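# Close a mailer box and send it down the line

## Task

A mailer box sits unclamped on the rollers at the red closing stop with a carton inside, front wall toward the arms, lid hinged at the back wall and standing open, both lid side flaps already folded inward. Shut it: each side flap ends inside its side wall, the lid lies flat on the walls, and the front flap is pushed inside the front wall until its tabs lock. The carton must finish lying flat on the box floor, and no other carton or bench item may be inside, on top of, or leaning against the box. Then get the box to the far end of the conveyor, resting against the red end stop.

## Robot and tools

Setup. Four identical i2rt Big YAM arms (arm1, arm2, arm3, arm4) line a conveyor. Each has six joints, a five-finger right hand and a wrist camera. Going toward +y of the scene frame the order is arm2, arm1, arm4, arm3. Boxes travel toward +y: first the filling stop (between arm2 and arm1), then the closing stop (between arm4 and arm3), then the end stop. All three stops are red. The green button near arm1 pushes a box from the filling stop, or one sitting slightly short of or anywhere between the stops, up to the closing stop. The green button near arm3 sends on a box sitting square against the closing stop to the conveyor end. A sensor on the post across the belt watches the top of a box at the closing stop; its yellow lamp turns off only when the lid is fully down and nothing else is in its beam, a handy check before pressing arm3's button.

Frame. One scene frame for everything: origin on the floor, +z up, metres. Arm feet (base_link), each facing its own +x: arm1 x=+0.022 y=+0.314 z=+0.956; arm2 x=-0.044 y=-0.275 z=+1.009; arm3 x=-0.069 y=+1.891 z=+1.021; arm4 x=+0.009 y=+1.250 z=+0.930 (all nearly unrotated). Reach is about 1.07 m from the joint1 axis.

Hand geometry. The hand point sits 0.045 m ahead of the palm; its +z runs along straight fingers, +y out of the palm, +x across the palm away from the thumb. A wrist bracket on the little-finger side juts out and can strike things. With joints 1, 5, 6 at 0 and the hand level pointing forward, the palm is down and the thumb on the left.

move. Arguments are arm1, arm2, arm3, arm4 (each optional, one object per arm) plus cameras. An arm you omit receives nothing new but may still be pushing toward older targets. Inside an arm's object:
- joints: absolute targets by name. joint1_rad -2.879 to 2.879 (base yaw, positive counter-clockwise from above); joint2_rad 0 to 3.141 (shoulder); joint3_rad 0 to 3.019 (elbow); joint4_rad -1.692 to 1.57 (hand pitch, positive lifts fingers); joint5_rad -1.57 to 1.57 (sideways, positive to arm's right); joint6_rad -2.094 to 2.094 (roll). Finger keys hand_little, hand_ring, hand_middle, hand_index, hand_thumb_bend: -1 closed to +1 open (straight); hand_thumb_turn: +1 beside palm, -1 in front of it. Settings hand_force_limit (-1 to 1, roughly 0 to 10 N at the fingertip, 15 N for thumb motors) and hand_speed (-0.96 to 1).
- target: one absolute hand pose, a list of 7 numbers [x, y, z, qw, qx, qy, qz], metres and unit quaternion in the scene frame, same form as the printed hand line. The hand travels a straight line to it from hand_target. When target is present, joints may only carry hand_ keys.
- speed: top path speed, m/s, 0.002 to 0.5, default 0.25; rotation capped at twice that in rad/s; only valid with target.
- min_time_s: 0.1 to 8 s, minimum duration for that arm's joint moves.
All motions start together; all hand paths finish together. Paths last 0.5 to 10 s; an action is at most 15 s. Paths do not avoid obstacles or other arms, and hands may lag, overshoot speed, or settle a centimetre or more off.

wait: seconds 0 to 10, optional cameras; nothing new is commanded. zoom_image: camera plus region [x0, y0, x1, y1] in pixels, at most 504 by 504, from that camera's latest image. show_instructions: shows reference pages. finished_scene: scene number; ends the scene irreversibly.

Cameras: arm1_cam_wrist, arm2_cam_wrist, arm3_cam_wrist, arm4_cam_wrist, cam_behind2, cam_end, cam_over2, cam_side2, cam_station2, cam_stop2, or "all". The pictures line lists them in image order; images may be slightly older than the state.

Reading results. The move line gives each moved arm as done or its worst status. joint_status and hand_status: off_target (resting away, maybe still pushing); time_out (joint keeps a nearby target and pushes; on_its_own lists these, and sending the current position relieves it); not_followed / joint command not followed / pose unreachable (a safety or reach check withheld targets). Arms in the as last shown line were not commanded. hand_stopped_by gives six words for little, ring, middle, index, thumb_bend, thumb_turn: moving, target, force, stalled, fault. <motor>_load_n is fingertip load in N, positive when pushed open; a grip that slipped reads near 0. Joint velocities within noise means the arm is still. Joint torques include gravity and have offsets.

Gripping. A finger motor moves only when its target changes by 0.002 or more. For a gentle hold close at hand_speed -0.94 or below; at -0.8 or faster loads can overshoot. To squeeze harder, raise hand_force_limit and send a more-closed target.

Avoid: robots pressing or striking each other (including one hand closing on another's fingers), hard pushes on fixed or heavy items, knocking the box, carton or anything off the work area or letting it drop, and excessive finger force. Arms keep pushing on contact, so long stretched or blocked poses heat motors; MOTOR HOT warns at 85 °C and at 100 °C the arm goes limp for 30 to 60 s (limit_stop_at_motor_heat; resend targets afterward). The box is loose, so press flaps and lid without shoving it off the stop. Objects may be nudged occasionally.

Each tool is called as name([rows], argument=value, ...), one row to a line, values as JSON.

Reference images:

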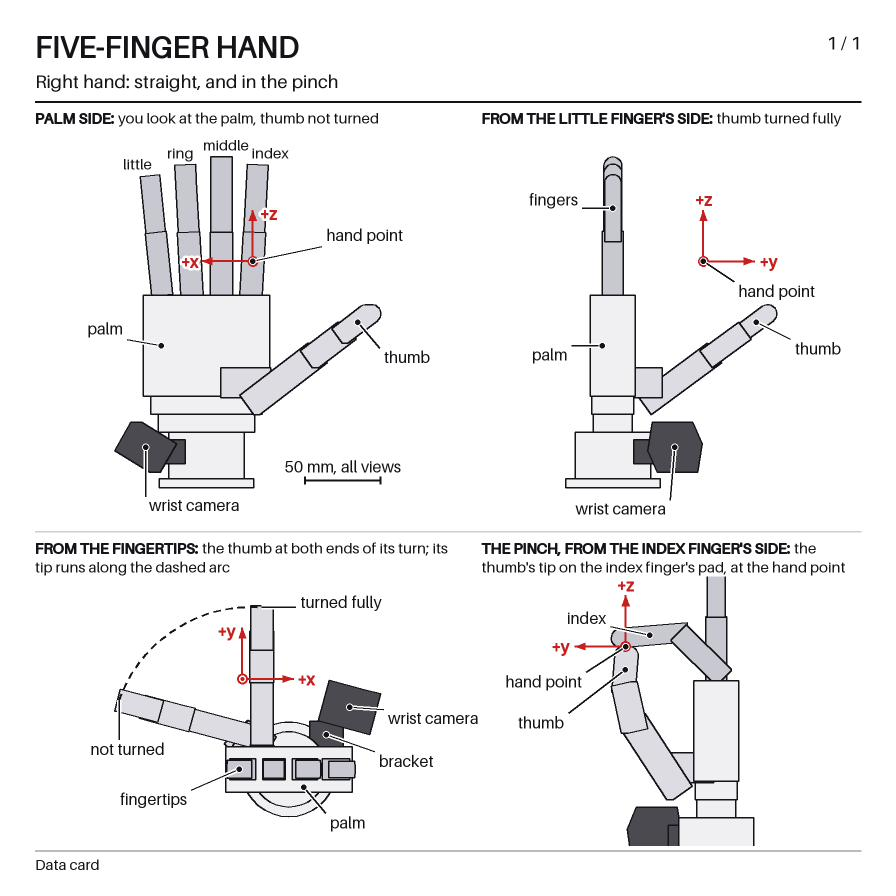

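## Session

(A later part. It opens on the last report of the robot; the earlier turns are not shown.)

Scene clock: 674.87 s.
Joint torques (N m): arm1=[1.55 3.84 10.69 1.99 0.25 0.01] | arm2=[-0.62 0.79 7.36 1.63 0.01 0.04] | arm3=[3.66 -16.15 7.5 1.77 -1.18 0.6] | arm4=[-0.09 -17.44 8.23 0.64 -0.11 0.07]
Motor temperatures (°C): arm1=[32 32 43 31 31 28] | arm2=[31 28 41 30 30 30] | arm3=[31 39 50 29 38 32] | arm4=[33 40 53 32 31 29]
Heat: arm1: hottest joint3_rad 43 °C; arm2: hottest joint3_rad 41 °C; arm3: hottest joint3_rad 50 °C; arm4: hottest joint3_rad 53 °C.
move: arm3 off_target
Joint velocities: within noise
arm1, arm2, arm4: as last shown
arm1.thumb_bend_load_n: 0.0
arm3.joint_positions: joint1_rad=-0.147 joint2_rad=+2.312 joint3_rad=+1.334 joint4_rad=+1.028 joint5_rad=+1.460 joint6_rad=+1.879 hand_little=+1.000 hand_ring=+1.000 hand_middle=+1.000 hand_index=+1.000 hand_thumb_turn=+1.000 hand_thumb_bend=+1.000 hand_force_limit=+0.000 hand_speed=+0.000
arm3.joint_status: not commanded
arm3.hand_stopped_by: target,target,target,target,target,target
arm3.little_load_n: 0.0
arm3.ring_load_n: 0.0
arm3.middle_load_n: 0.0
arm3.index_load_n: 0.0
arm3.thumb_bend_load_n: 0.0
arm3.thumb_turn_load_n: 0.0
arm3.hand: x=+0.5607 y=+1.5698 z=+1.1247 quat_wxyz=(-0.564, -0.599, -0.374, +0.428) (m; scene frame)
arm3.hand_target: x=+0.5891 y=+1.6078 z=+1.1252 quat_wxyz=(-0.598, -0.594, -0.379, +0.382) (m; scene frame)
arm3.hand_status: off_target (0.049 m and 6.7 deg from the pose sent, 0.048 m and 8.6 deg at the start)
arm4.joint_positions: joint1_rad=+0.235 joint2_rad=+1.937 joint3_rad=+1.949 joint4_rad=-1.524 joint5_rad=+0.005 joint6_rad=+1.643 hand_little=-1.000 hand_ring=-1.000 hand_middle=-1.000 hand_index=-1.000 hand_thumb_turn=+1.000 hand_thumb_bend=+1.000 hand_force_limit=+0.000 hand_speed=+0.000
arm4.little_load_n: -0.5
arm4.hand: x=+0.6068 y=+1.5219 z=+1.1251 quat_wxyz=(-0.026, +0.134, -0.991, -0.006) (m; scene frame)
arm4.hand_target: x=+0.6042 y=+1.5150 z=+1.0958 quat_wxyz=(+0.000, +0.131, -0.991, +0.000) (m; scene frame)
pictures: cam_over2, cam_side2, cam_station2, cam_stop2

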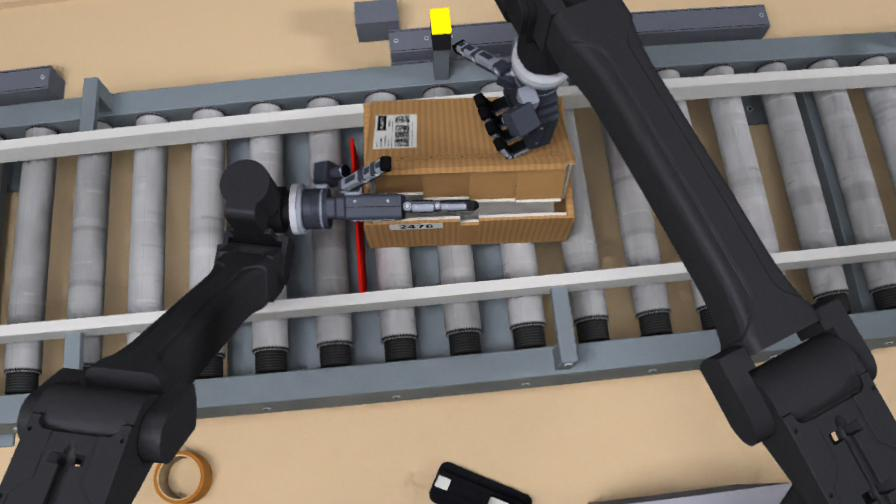

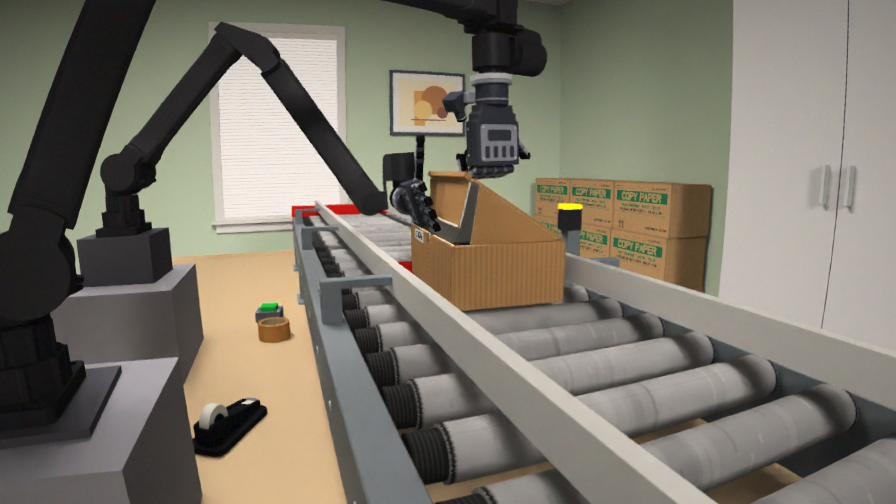

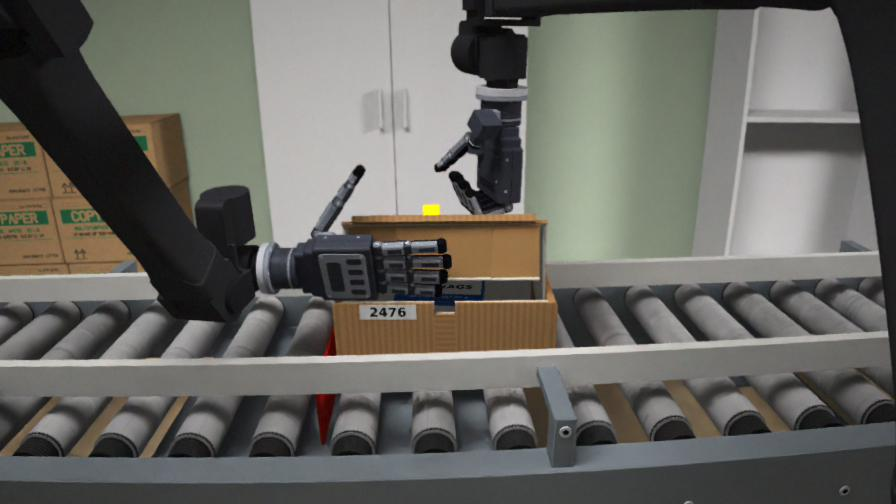

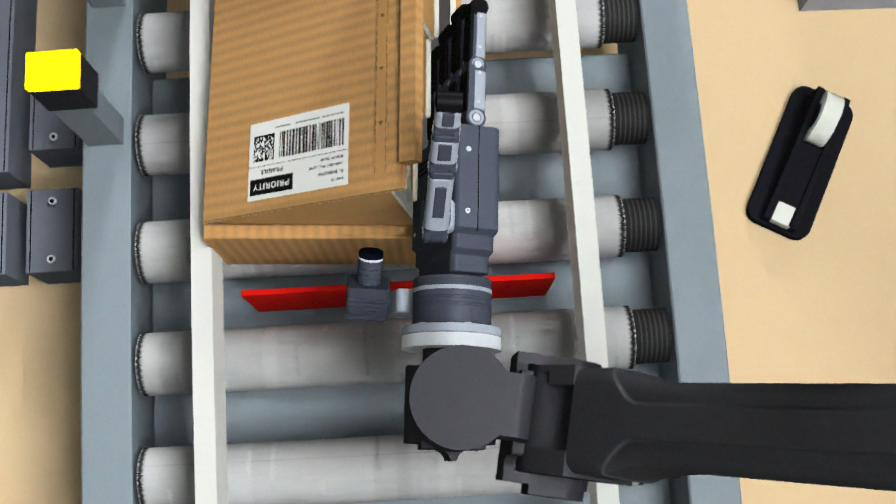

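move(arm3={"target": [0.570, 1.575, 1.150, 0.5792, 0.5792, 0.4056, -0.4056], "speed": 0.08})

move(arm3={"target": [0.600, 1.585, 1.155, 0.5792, 0.5792, 0.4056, -0.4056], "speed": 0.08}, cameras=["cam_side2", "cam_over2", "cam_station2", "cam_stop2", "arm3_cam_wrist"])

zoom_image(camera="cam_side2", region=[320, 110, 560, 290])

Scene clock: 698.93 s.
Joint torques (N m): arm1=[1.49 3.84 10.71 1.99 0.25 0.01] | arm2=[-0.62 1.85 7.41 1.85 0.05 0.05] | arm3=[-0.15 -20.66 5.3 1.16 -0.14 0.21] | arm4=[-0.15 -17.55 8.23 0.65 -0.11 0.07]
Motor temperatures (°C): arm1=[32 32 43 31 31 28] | arm2=[31 28 42 30 30 30] | arm3=[31 43 47 29 35 32] | arm4=[33 39 49 32 31 29]
Heat: arm1: hottest joint3_rad 43 °C; arm2: hottest joint3_rad 42 °C; arm3: hottest joint3_rad 47 °C; arm4: hottest joint3_rad 49 °C.
move: arm3 off_target
Joint velocities: within noise
arm1, arm2, arm4: as last shown
arm2.ring_load_n: 0.5
arm3.joint_positions: joint1_rad=-0.150 joint2_rad=+2.278 joint3_rad=+1.283 joint4_rad=+0.979 joint5_rad=+1.374 joint6_rad=+1.880 hand_little=+1.000 hand_ring=+1.000 hand_middle=+1.000 hand_index=+1.000 hand_thumb_turn=+1.000 hand_thumb_bend=+1.000 hand_force_limit=+0.000 hand_speed=+0.000
arm3.joint_status: not commanded
arm3.hand_stopped_by: target,target,target,target,target,target
arm3.little_load_n: 0.0
arm3.ring_load_n: 0.0
arm3.middle_load_n: 0.0
arm3.index_load_n: 0.0
arm3.thumb_bend_load_n: 0.0
arm3.thumb_turn_load_n: 0.0
arm3.hand: x=+0.5664 y=+1.5737 z=+1.1219 quat_wxyz=(-0.566, -0.572, -0.419, +0.421) (m; scene frame)
arm3.hand_target: x=+0.5695 y=+1.5749 z=+1.1496 quat_wxyz=(-0.579, -0.579, -0.405, +0.406) (m; scene frame)
arm3.hand_status: off_target (0.028 m and 2.9 deg from the pose sent, 0.027 m and 5.3 deg at the start)
pictures: none

Scene clock: 699.90 s.
Joint torques (N m): arm1=[1.55 3.78 10.7 1.99 0.25 0.01] | arm2=[-0.67 1.38 7.58 1.73 -0.03 0.02] | arm3=[1.26 -18.73 9.87 1.31 -0.44 0.19] | arm4=[-0.09 -17.61 8.21 0.64 -0.11 0.07]
Motor temperatures (°C): arm1=[32 32 43 31 31 28] | arm2=[31 28 42 30 30 30] | arm3=[31 42 47 29 35 32] | arm4=[33 39 49 32 31 29]
Heat: arm1: hottest joint3_rad 43 °C; arm2: hottest joint3_rad 42 °C; arm3: hottest joint3_rad 47 °C; arm4: hottest joint3_rad 49 °C.
move: arm3 off_target
Joint velocities: within noise
arm1, arm2, arm4: as last shown
arm1.thumb_bend_load_n: -0.5
arm2.ring_load_n: 0.0
arm2.thumb_turn_load_n: -0.5
arm3.joint_positions: joint1_rad=-0.144 joint2_rad=+2.278 joint3_rad=+1.310 joint4_rad=+0.917 joint5_rad=+1.409 joint6_rad=+1.880 hand_little=+1.000 hand_ring=+1.000 hand_middle=+1.000 hand_index=+1.000 hand_thumb_turn=+1.000 hand_thumb_bend=+1.000 hand_force_limit=+0.000 hand_speed=+0.000
arm3.joint_status: not commanded
arm3.hand_stopped_by: target,target,target,target,target,target
arm3.little_load_n: 0.0
arm3.ring_load_n: 0.0
arm3.middle_load_n: 0.0
arm3.index_load_n: 0.0
arm3.thumb_bend_load_n: 0.0
arm3.thumb_turn_load_n: 0.0
arm3.hand: x=+0.5715 y=+1.5741 z=+1.1227 quat_wxyz=(-0.551, -0.572, -0.422, +0.437) (m; scene frame)
arm3.hand_target: x=+0.5969 y=+1.5863 z=+1.1557 quat_wxyz=(-0.580, -0.579, -0.406, +0.406) (m; scene frame)
arm3.hand_status: off_target (0.044 m and 5.3 deg from the pose sent, 0.048 m and 2.9 deg at the start)
arm4.middle_load_n: 0.5
pictures: arm3_cam_wrist, cam_over2, cam_side2, cam_station2, cam_stop2

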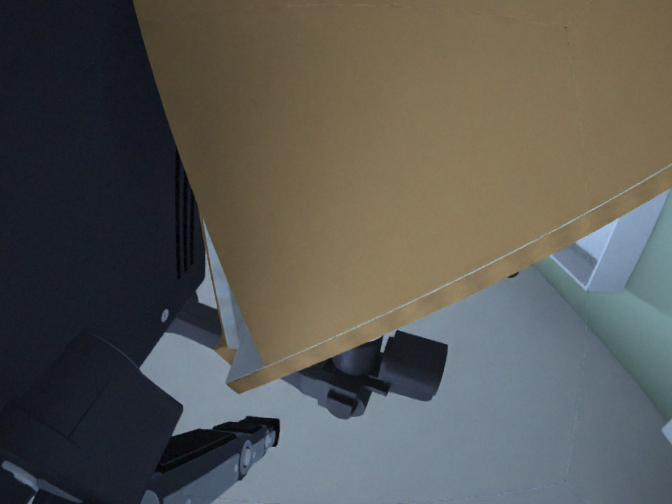

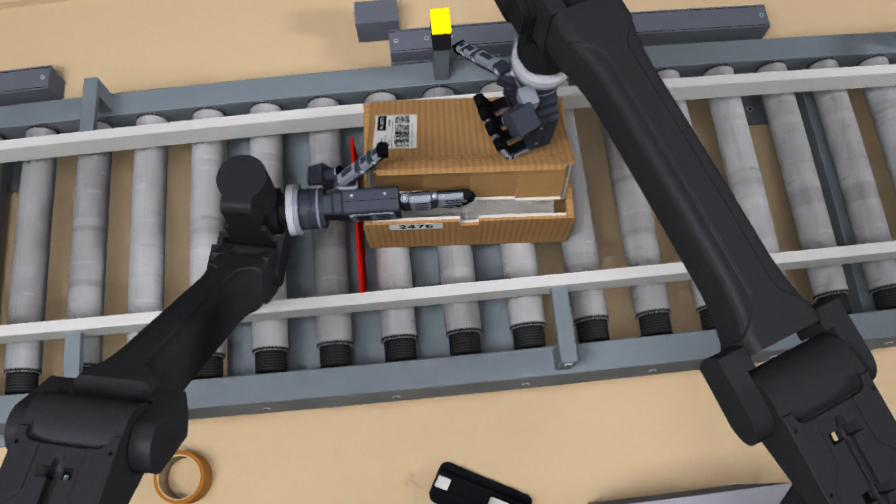

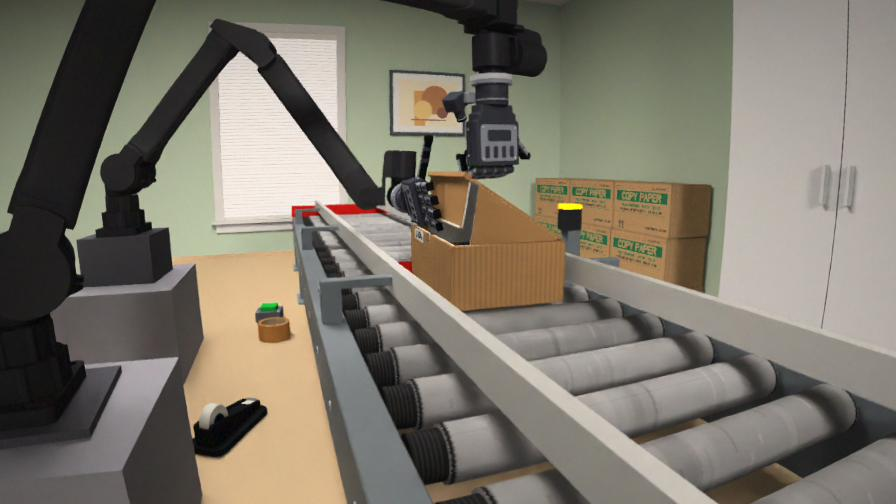

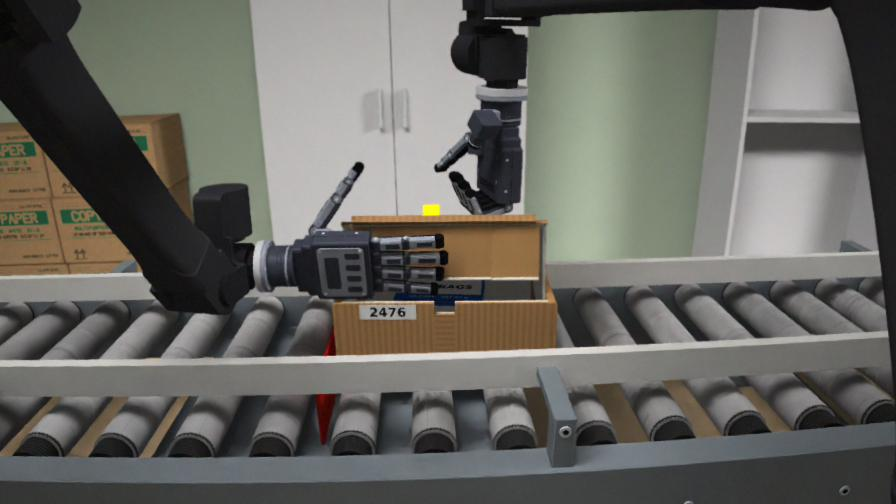

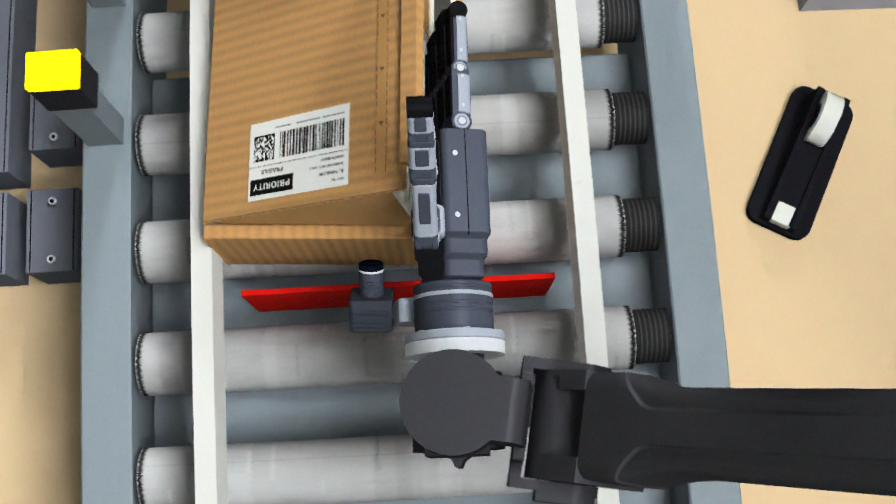

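Scaled by 2.100 from the camera's 896x504 image, which has a finer 1280x720 frame.

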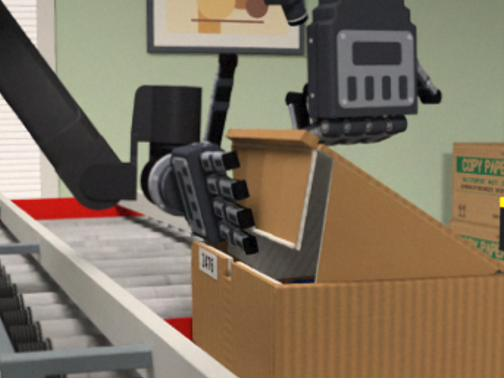

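move(arm3={"target": [0.602, 1.590, 1.19, 0.5792, 0.5792, 0.4056, -0.4056], "speed": 0.08}, cameras=["cam_side2", "cam_over2"])

zoom_image(camera="cam_side2", region=[320, 110, 560, 290])

Scene clock: 706.17 s.
Joint torques (N m): arm1=[1.49 3.84 10.7 2 0.25 0.01] | arm2=[-0.85 1.55 7.47 1.88 0.01 0.05] | arm3=[1.14 -21.54 9.58 1.36 -0.32 0.21] | arm4=[-0.09 -17.61 8.23 0.65 -0.1 0.07]
Motor temperatures (°C): arm1=[32 32 43 31 31 28] | arm2=[31 28 42 30 30 30] | arm3=[31 42 46 29 34 32] | arm4=[33 39 49 32 31 29]
Heat: arm1: hottest joint3_rad 43 °C; arm2: hottest joint3_rad 42 °C; arm3: hottest joint3_rad 46 °C; arm4: hottest joint3_rad 49 °C.
move: arm3 off_target
Joint velocities: within noise
arm1.joint_positions: joint1_rad=-0.025 joint2_rad=+0.634 joint3_rad=+1.383 joint4_rad=-1.230 joint5_rad=-0.017 joint6_rad=-1.093 hand_little=+1.000 hand_ring=+1.000 hand_middle=+1.000 hand_index=+1.000 hand_thumb_turn=+1.000 hand_thumb_bend=+1.000 hand_force_limit=+0.000 hand_speed=-0.800
arm1.joint_status: not commanded
arm1.hand_stopped_by: target,target,target,target,target,target
arm1.little_load_n: 0.0
arm1.ring_load_n: 0.0
arm1.middle_load_n: 0.0
arm1.index_load_n: 0.0
arm1.thumb_bend_load_n: 0.0
arm1.thumb_turn_load_n: 0.0
arm1.hand: x=+0.2745 y=+0.2702 z=+1.4500 quat_wxyz=(-0.133, +0.832, -0.204, +0.498) (m; scene frame)
arm1.hand_target: x=+0.2735 y=+0.2701 z=+1.4635 quat_wxyz=(-0.136, +0.824, -0.202, +0.511) (m; scene frame)
arm1.hand_status: not commanded
arm2.joint_positions: joint1_rad=-0.037 joint2_rad=+0.598 joint3_rad=+1.420 joint4_rad=-1.348 joint5_rad=-0.058 joint6_rad=-1.134 hand_little=+1.000 hand_ring=+1.000 hand_middle=+1.000 hand_index=+1.000 hand_thumb_turn=+1.000 hand_thumb_bend=+1.000 hand_force_limit=+0.000 hand_speed=-0.800
arm2.joint_status: not commanded
arm2.hand_stopped_by: target,target,target,target,target,target
arm2.little_load_n: 0.0
arm2.ring_load_n: 0.0
arm2.middle_load_n: 0.0
arm2.index_load_n: 0.0
arm2.thumb_bend_load_n: 0.0
arm2.thumb_turn_load_n: 0.0
arm2.hand: x=+0.1645 y=-0.3360 z=+1.5061 quat_wxyz=(-0.099, +0.835, -0.233, +0.488) (m; scene frame)
arm2.hand_target: x=+0.1632 y=-0.3358 z=+1.5160 quat_wxyz=(-0.101, +0.830, -0.231, +0.498) (m; scene frame)
arm2.hand_status: not commanded
arm3.joint_positions: joint1_rad=-0.134 joint2_rad=+2.246 joint3_rad=+1.310 joint4_rad=+0.852 joint5_rad=+1.414 joint6_rad=+1.880 hand_little=+1.000 hand_ring=+1.000 hand_middle=+1.000 hand_index=+1.000 hand_thumb_turn=+1.000 hand_thumb_bend=+1.000 hand_force_limit=+0.000 hand_speed=+0.000
arm3.joint_status: not commanded
arm3.hand_stopped_by: target,target,target,target,target,target
arm3.little_load_n: 0.0
arm3.ring_load_n: 0.0
arm3.middle_load_n: 0.0
arm3.index_load_n: 0.0
arm3.thumb_bend_load_n: 0.0
arm3.thumb_turn_load_n: 0.0
arm3.hand: x=+0.5764 y=+1.5791 z=+1.1340 quat_wxyz=(-0.543, -0.566, -0.433, +0.444) (m; scene frame)
arm3.hand_target: x=+0.5978 y=+1.5911 z=+1.1901 quat_wxyz=(-0.579, -0.579, -0.406, +0.406) (m; scene frame)
arm3.hand_status: off_target (0.063 m and 7.0 deg from the pose sent, 0.076 m and 5.3 deg at the start)
arm4: as last shown
arm4.middle_load_n: 0.0
pictures: cam_over2, cam_side2

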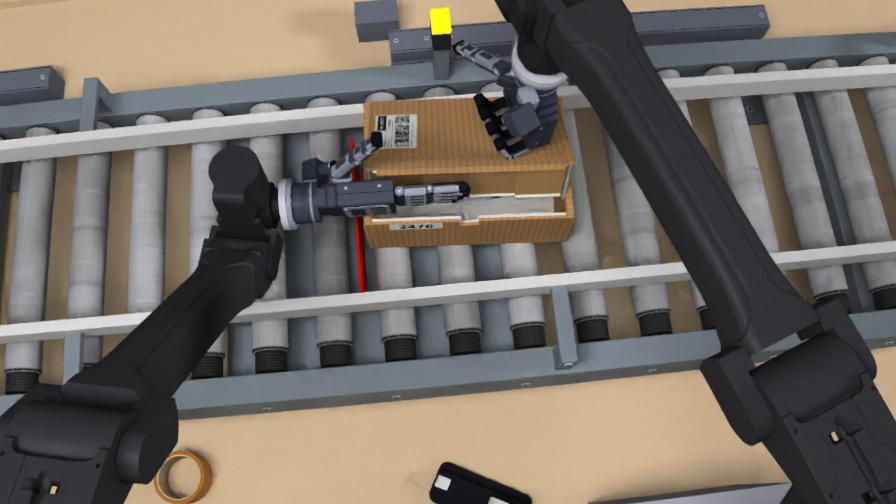

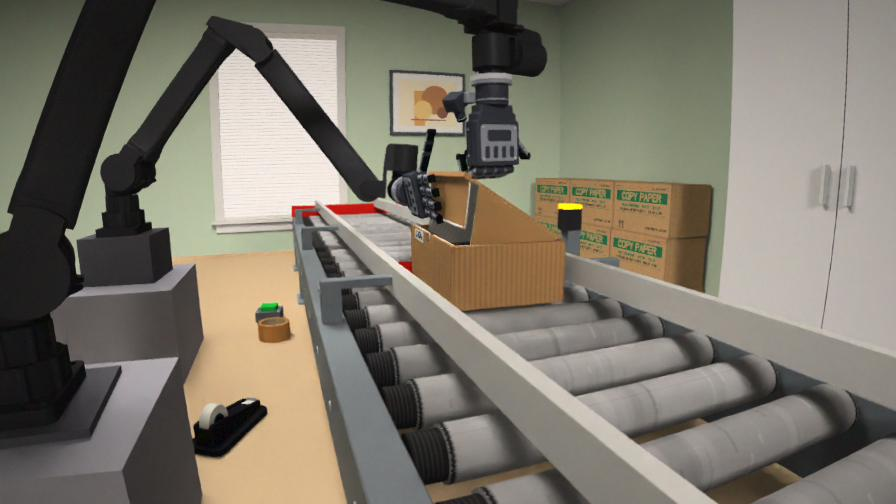

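Scaled by 2.100 from the camera's 896x504 image, which has a finer 1280x720 frame.

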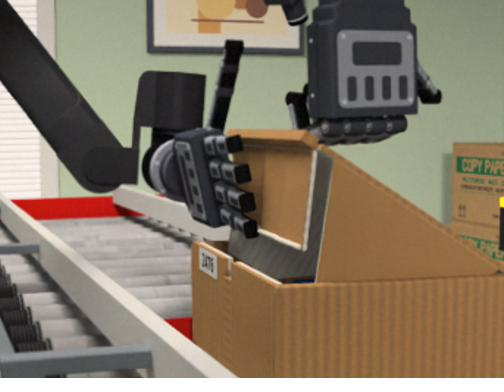

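move(arm3={"target": [0.600, 1.587, 1.150, 0.5792, 0.5792, 0.4056, -0.4056], "speed": 0.05}, arm4={"target": [0.605, 1.515, 1.06, 0, -0.1305, 0.9914, 0], "speed": 0.05}, cameras=["cam_side2", "cam_over2", "cam_station2"])

zoom_image(camera="cam_side2", region=[320, 110, 560, 290])

Scene clock: 715.07 s.
Joint torques (N m): arm1=[1.55 3.78 10.7 1.99 0.25 0.01] | arm2=[-1.03 2.2 7.27 1.7 -0.02 0.07] | arm3=[0.79 -17.49 9.95 2.32 -1 0.02] | arm4=[-0.15 -16.26 7.09 1.14 -0.07 0.07]
Motor temperatures (°C): arm1=[32 32 43 31 31 28] | arm2=[31 28 42 30 30 30] | arm3=[31 43 46 29 33 32] | arm4=[33 39 48 32 31 29]
Heat: arm1: hottest joint3_rad 43 °C; arm2: hottest joint3_rad 42 °C; arm3: hottest joint3_rad 46 °C; arm4: hottest joint3_rad 48 °C.
move: arm3 off_target; arm4 off_target
Joint velocities: within noise
arm1, arm2: as last shown
arm1.middle_load_n: 0.5
arm3.joint_positions: joint1_rad=-0.134 joint2_rad=+2.266 joint3_rad=+1.310 joint4_rad=+0.875 joint5_rad=+1.428 joint6_rad=+1.916 hand_little=+1.000 hand_ring=+1.000 hand_middle=+1.000 hand_index=+1.000 hand_thumb_turn=+1.000 hand_thumb_bend=+1.000 hand_force_limit=+0.000 hand_speed=+0.000
arm3.joint_status: not commanded
arm3.hand_stopped_by: target,target,target,target,target,target
arm3.little_load_n: 0.0
arm3.ring_load_n: 0.0
arm3.middle_load_n: 0.0
arm3.index_load_n: 0.0
arm3.thumb_bend_load_n: 0.0
arm3.thumb_turn_load_n: 0.0
arm3.hand: x=+0.5709 y=+1.5788 z=+1.1263 quat_wxyz=(-0.549, -0.577, -0.417, +0.438) (m; scene frame)
arm3.hand_target: x=+0.5971 y=+1.5883 z=+1.1508 quat_wxyz=(-0.578, -0.580, -0.406, +0.405) (m; scene frame)
arm3.hand_status: off_target (0.038 m and 5.3 deg from the pose sent, 0.030 m and 7.0 deg at the start)
arm4.joint_positions: joint1_rad=+0.235 joint2_rad=+1.930 joint3_rad=+1.881 joint4_rad=-1.448 joint5_rad=+0.003 joint6_rad=+1.643 hand_little=-1.000 hand_ring=-1.000 hand_middle=-1.000 hand_index=-1.000 hand_thumb_turn=+1.000 hand_thumb_bend=+1.000 hand_force_limit=+0.000 hand_speed=+0.000
arm4.joint_status: not commanded
arm4.hand_stopped_by: target,target,target,target,target,target
arm4.little_load_n: -2.5
arm4.ring_load_n: 0.5
arm4.middle_load_n: 0.0
arm4.index_load_n: 0.0
arm4.thumb_bend_load_n: 0.0
arm4.thumb_turn_load_n: 0.0
arm4.hand: x=+0.6077 y=+1.5225 z=+1.1037 quat_wxyz=(-0.033, +0.134, -0.990, -0.008) (m; scene frame)
arm4.hand_target: x=+0.6031 y=+1.5147 z=+1.0612 quat_wxyz=(+0.000, +0.131, -0.991, +0.000) (m; scene frame)
arm4.hand_status: off_target (0.044 m and 3.9 deg from the pose sent, 0.065 m and 3.1 deg at the start)
pictures: cam_over2, cam_side2, cam_station2

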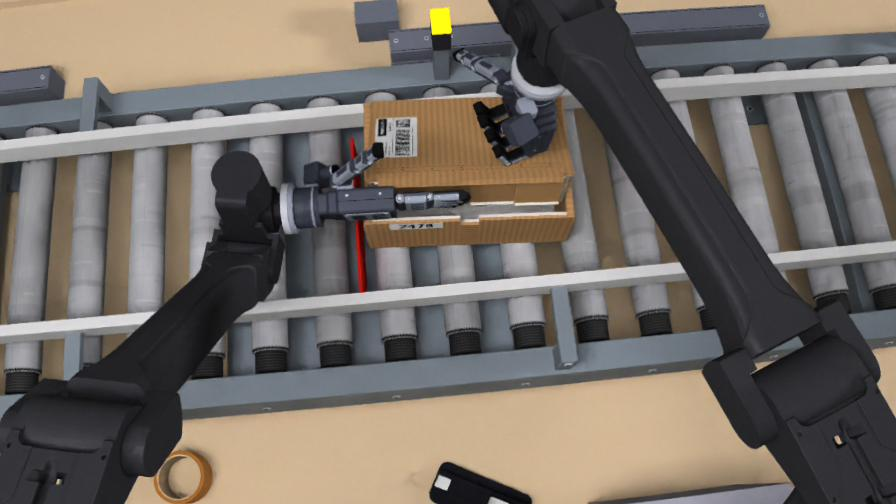

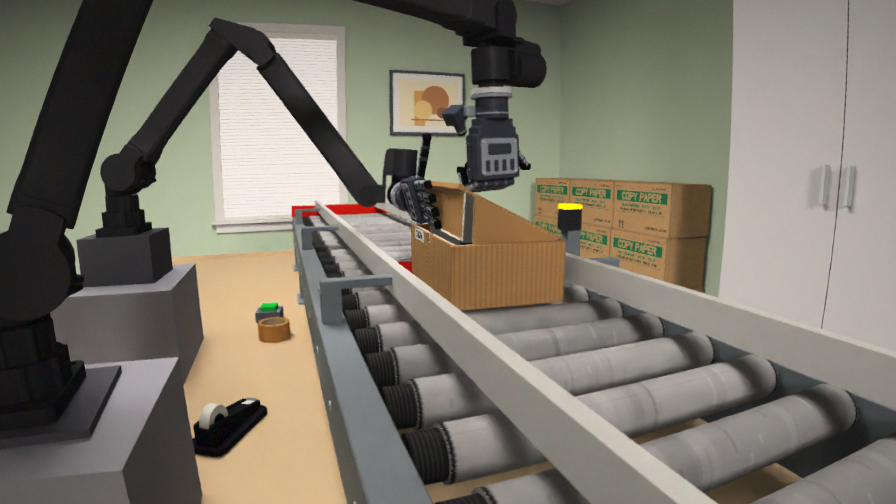

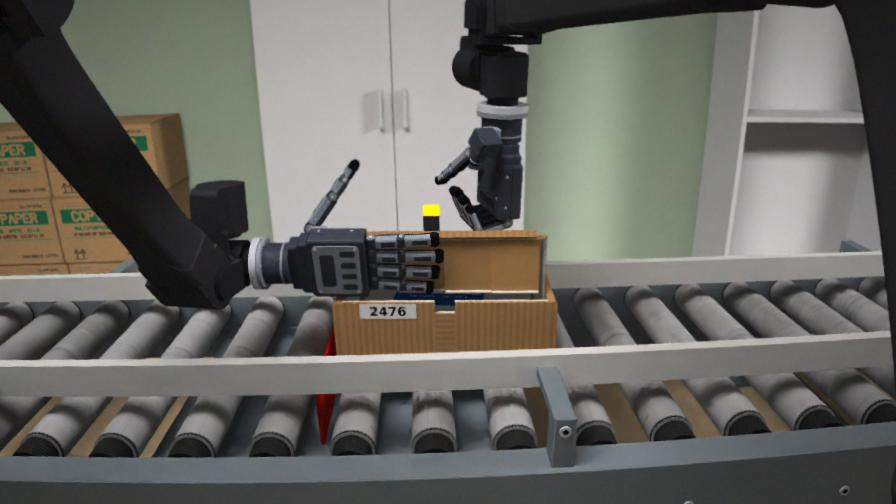

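Scaled by 2.100 from the camera's 896x504 image, which has a finer 1280x720 frame.

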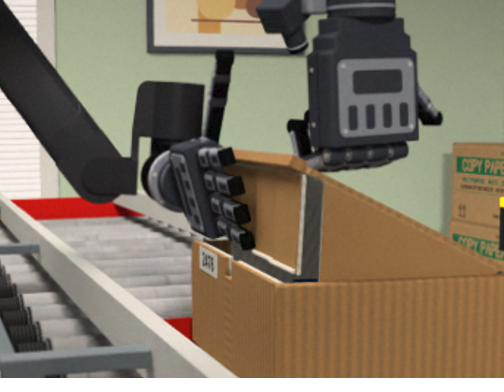

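move(arm3={"target": [0.600, 1.587, 1.140, 0.5792, 0.5792, 0.4056, -0.4056], "speed": 0.05}, arm4={"target": [0.605, 1.515, 1.02, 0, -0.1305, 0.9914, 0], "speed": 0.05}, cameras=["cam_side2", "cam_over2", "cam_station2", "cam_stop2"])

zoom_image(camera="cam_side2", region=[320, 110, 560, 290])

zoom_image(camera="cam_station2", region=[280, 180, 600, 400])

Scene clock: 721.30 s.
Joint torques (N m): arm1=[1.55 3.9 10.71 1.98 0.24 0.01] | arm2=[-0.79 1.96 7.32 1.89 0.03 0.06] | arm3=[0.85 -16.79 10.11 2.3 -1.32 -0.08] | arm4=[-0.09 -12.81 5.24 1.37 -0.03 0.07]
Motor temperatures (°C): arm1=[32 32 43 31 31 28] | arm2=[31 28 42 30 30 30] | arm3=[31 44 46 29 33 32] | arm4=[33 39 47 32 31 29]
Heat: arm1: hottest joint3_rad 43 °C; arm2: hottest joint3_rad 42 °C; arm3: hottest joint3_rad 46 °C; arm4: hottest joint3_rad 47 °C.
move: arm3 off_target; arm4 off_target
Joint velocities: within noise
arm1, arm2: as last shown
arm1.middle_load_n: 0.0
arm3.joint_positions: joint1_rad=-0.134 joint2_rad=+2.277 joint3_rad=+1.310 joint4_rad=+0.890 joint5_rad=+1.437 joint6_rad=+1.929 hand_little=+1.000 hand_ring=+1.000 hand_middle=+1.000 hand_index=+1.000 hand_thumb_turn=+1.000 hand_thumb_bend=+1.000 hand_force_limit=+0.000 hand_speed=+0.000
arm3.joint_status: not commanded
arm3.hand_stopped_by: target,target,target,target,target,target
arm3.little_load_n: -0.5
arm3.ring_load_n: 0.0
arm3.middle_load_n: 0.0
arm3.index_load_n: 0.0
arm3.thumb_bend_load_n: 0.0
arm3.thumb_turn_load_n: 0.0
arm3.hand: x=+0.5677 y=+1.5787 z=+1.1218 quat_wxyz=(-0.550, -0.582, -0.410, +0.436) (m; scene frame)
arm3.hand_target: x=+0.5968 y=+1.5886 z=+1.1411 quat_wxyz=(-0.578, -0.580, -0.406, +0.405) (m; scene frame)
arm3.hand_status: off_target (0.038 m and 4.9 deg from the pose sent, 0.033 m and 5.2 deg at the start)
arm4.joint_positions: joint1_rad=+0.235 joint2_rad=+1.905 joint3_rad=+1.818 joint4_rad=-1.357 joint5_rad=+0.002 joint6_rad=+1.643 hand_little=-1.000 hand_ring=-1.000 hand_middle=-1.000 hand_index=-1.000 hand_thumb_turn=+1.000 hand_thumb_bend=+1.000 hand_force_limit=+0.000 hand_speed=+0.000
arm4.joint_status: not commanded
arm4.hand_stopped_by: target,target,target,target,target,target
arm4.little_load_n: -5.0
arm4.ring_load_n: 0.0
arm4.middle_load_n: 0.0
arm4.index_load_n: 0.0
arm4.thumb_bend_load_n: 0.0
arm4.thumb_turn_load_n: 0.0
arm4.hand: x=+0.6123 y=+1.5239 z=+1.0975 quat_wxyz=(-0.059, +0.134, -0.989, -0.014) (m; scene frame)
arm4.hand_target: x=+0.5999 y=+1.5135 z=+1.0242 quat_wxyz=(+0.000, +0.131, -0.991, +0.000) (m; scene frame)
arm4.hand_status: off_target (0.078 m and 6.9 deg from the pose sent, 0.084 m and 3.9 deg at the start)
pictures: cam_over2, cam_side2, cam_station2, cam_stop2

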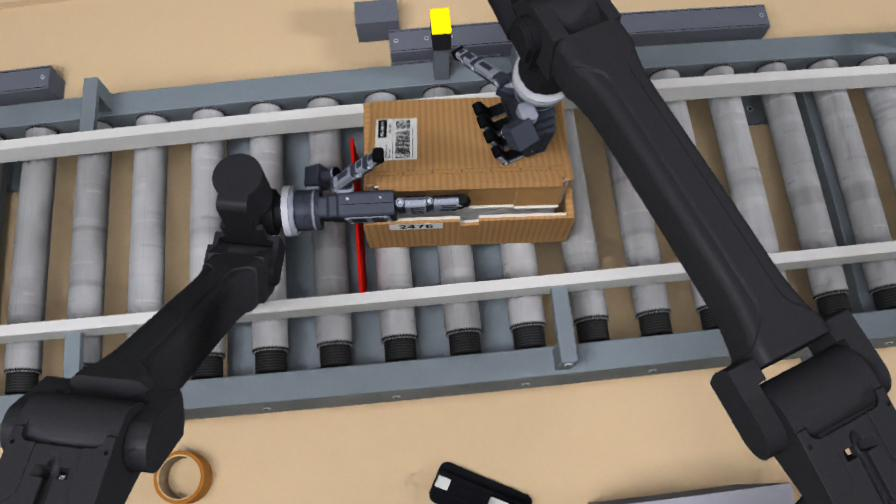

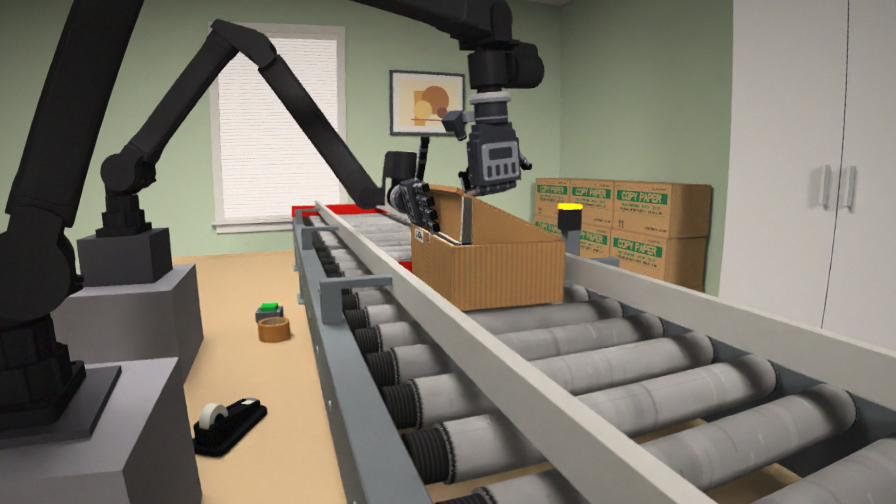

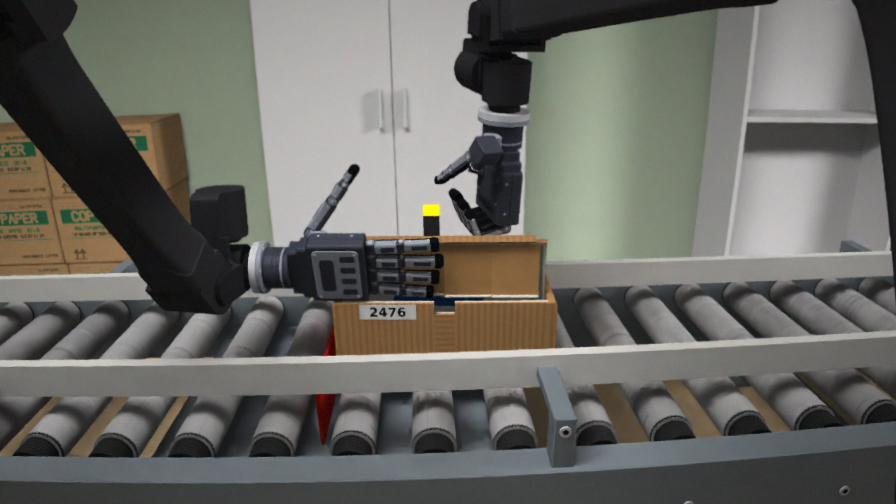

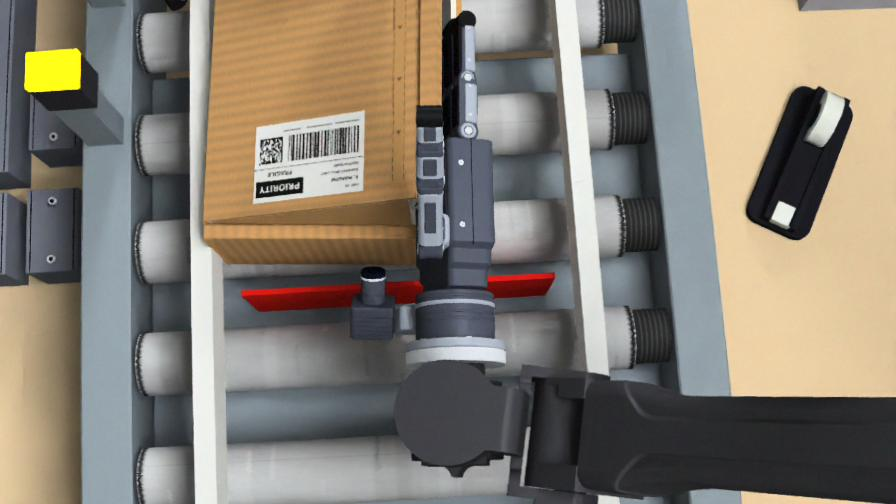

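Scaled by 2.100 from the camera's 896x504 image, which has a finer 1280x720 frame.

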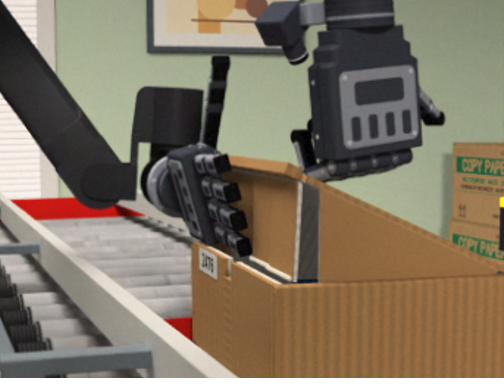

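Scaled by 1.575 from the camera's 896x504 image, which has a finer 1280x720 frame.

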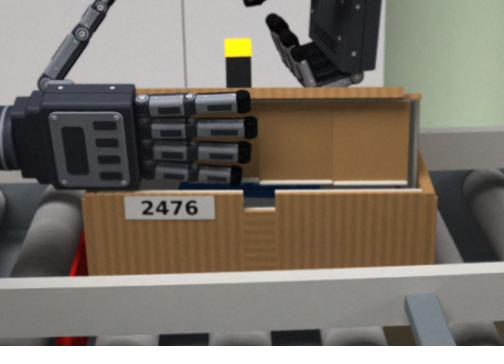

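move(arm4={"target": [0.603, 1.515, 1.065, 0, -0.1305, 0.9914, 0], "speed": 0.1})

move(arm3={"target": [0.585, 1.587, 1.145, 0.5792, 0.5792, 0.4056, -0.4056], "speed": 0.05}, cameras=["cam_side2", "cam_station2", "cam_stop2"])

zoom_image(camera="cam_side2", region=[320, 110, 560, 290])

zoom_image(camera="cam_stop2", region=[200, 0, 600, 320])

Scene clock: 729.40 s.
Joint torques (N m): arm1=[1.55 3.78 10.7 1.99 0.24 0.01] | arm2=[-0.97 2.26 7.35 2.1 0.02 0.04] | arm3=[0.85 -16.79 10.09 2.33 -1.31 -0.08] | arm4=[-0.03 -15.09 11.32 -1.17 -0.03 0.02]
Motor temperatures (°C): arm1=[32 32 43 31 31 28] | arm2=[31 28 42 30 30 30] | arm3=[31 43 47 29 35 32] | arm4=[33 38 47 32 31 29]
Heat: arm1: hottest joint3_rad 43 °C; arm2: hottest joint3_rad 42 °C; arm3: hottest joint3_rad 47 °C; arm4: hottest joint3_rad 47 °C.
move: arm4 off_target
Joint velocities: within noise
arm1, arm2, arm3: as last shown
arm1.index_load_n: 0.5
arm3.hand: x=+0.5677 y=+1.5787 z=+1.1215 quat_wxyz=(-0.550, -0.582, -0.410, +0.436) (m; scene frame)
arm3.hand_target: x=+0.5968 y=+1.5886 z=+1.1409 quat_wxyz=(-0.578, -0.580, -0.406, +0.405) (m; scene frame)
arm4.joint_positions: joint1_rad=+0.235 joint2_rad=+1.914 joint3_rad=+1.839 joint4_rad=-1.400 joint5_rad=+0.002 joint6_rad=+1.649 hand_little=-1.000 hand_ring=-1.000 hand_middle=-1.000 hand_index=-1.000 hand_thumb_turn=+1.000 hand_thumb_bend=+1.000 hand_force_limit=+0.000 hand_speed=+0.000
arm4.joint_status: not commanded
arm4.hand_stopped_by: target,target,target,target,target,target
arm4.little_load_n: -2.0
arm4.ring_load_n: 0.0
arm4.middle_load_n: 0.0
arm4.index_load_n: 0.0
arm4.thumb_bend_load_n: 0.0
arm4.thumb_turn_load_n: 0.0
arm4.hand: x=+0.6082 y=+1.5223 z=+1.0990 quat_wxyz=(-0.044, +0.131, -0.990, -0.011) (m; scene frame)
arm4.hand_target: x=+0.6021 y=+1.5150 z=+1.0663 quat_wxyz=(-0.001, +0.131, -0.991, -0.001) (m; scene frame)
arm4.hand_status: off_target (0.035 m and 5.2 deg from the pose sent, 0.035 m and 7.0 deg at the start)
pictures: none

Scene clock: 730.37 s.
Joint torques (N m): arm1=[1.55 3.84 10.7 1.99 0.24 0.01] | arm2=[-1.44 1.38 7.32 1.77 -0.01 0.02] | arm3=[0.5 -18.84 6.99 2.5 -1.03 -0.11] | arm4=[0.03 -15.09 11.33 -1.17 -0.04 0.02]
Motor temperatures (°C): arm1=[32 32 43 31 31 28] | arm2=[31 28 42 30 30 30] | arm3=[31 43 47 29 35 32] | arm4=[33 38 47 32 31 29]
Heat: arm1: hottest joint3_rad 43 °C; arm2: hottest joint3_rad 42 °C; arm3: hottest joint3_rad 47 °C; arm4: hottest joint3_rad 47 °C.
move: arm3 off_target
Joint velocities: within noise
arm1, arm2, arm4: as last shown
arm1.index_load_n: -0.5
arm3.joint_positions: joint1_rad=-0.134 joint2_rad=+2.277 joint3_rad=+1.303 joint4_rad=+0.916 joint5_rad=+1.424 joint6_rad=+1.923 hand_little=+1.000 hand_ring=+1.000 hand_middle=+1.000 hand_index=+1.000 hand_thumb_turn=+1.000 hand_thumb_bend=+1.000 hand_force_limit=+0.000 hand_speed=+0.000
arm3.joint_status: not commanded
arm3.hand_stopped_by: target,target,target,target,target,target
arm3.little_load_n: 0.0
arm3.ring_load_n: 0.0
arm3.middle_load_n: 0.0
arm3.index_load_n: 0.0
arm3.thumb_bend_load_n: 0.0
arm3.thumb_turn_load_n: 0.0
arm3.hand: x=+0.5678 y=+1.5797 z=+1.1227 quat_wxyz=(-0.557, -0.581, -0.410, +0.429) (m; scene frame)
arm3.hand_target: x=+0.5838 y=+1.5876 z=+1.1453 quat_wxyz=(-0.579, -0.580, -0.406, +0.405) (m; scene frame)
arm3.hand_status: off_target (0.029 m and 3.7 deg from the pose sent, 0.030 m and 4.9 deg at the start)
arm4.hand_target: x=+0.6021 y=+1.5150 z=+1.0663 quat_wxyz=(-0.001, +0.130, -0.991, -0.001) (m; scene frame)
pictures: cam_side2, cam_station2, cam_stop2

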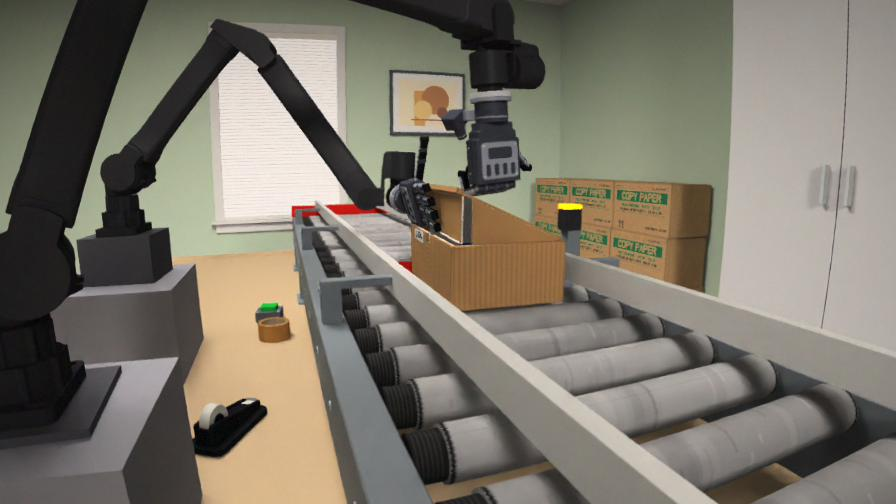

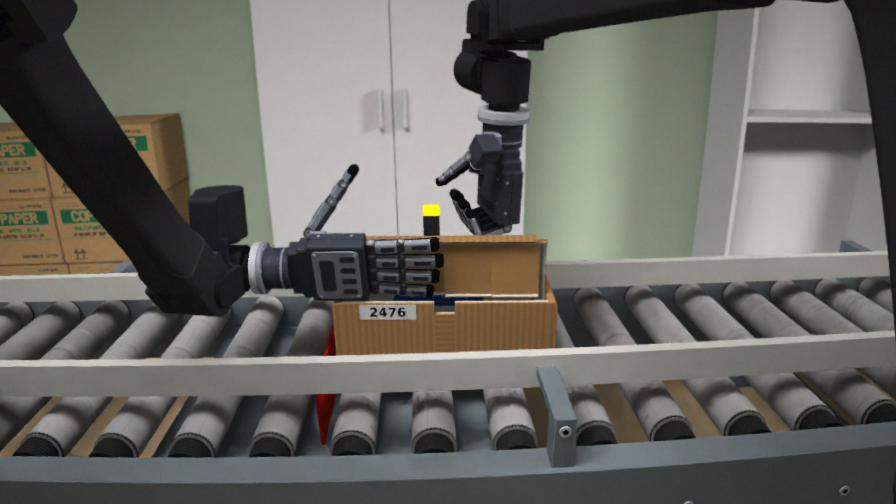

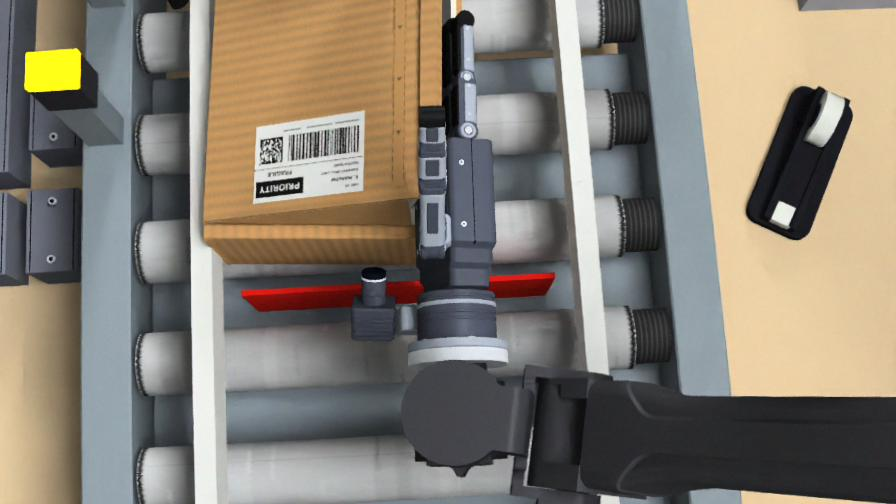

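Scaled by 2.100 from the camera's 896x504 image, which has a finer 1280x720 frame.

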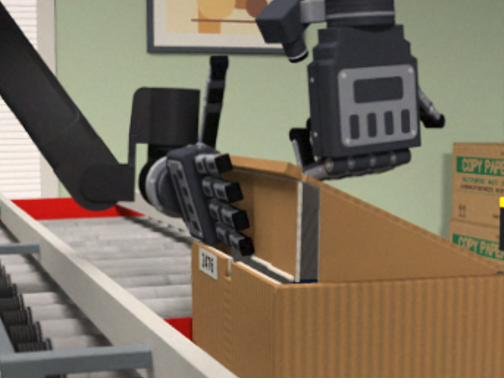

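Scaled by 1.260 from the camera's 896x504 image, which has a finer 1280x720 frame.

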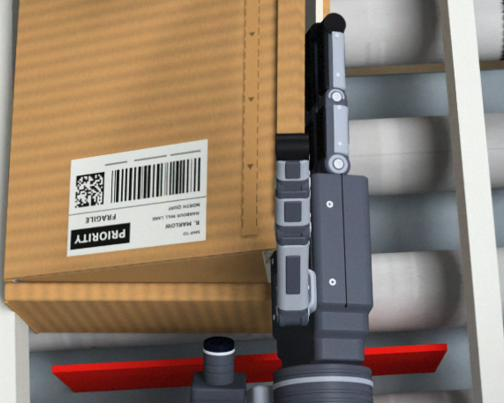

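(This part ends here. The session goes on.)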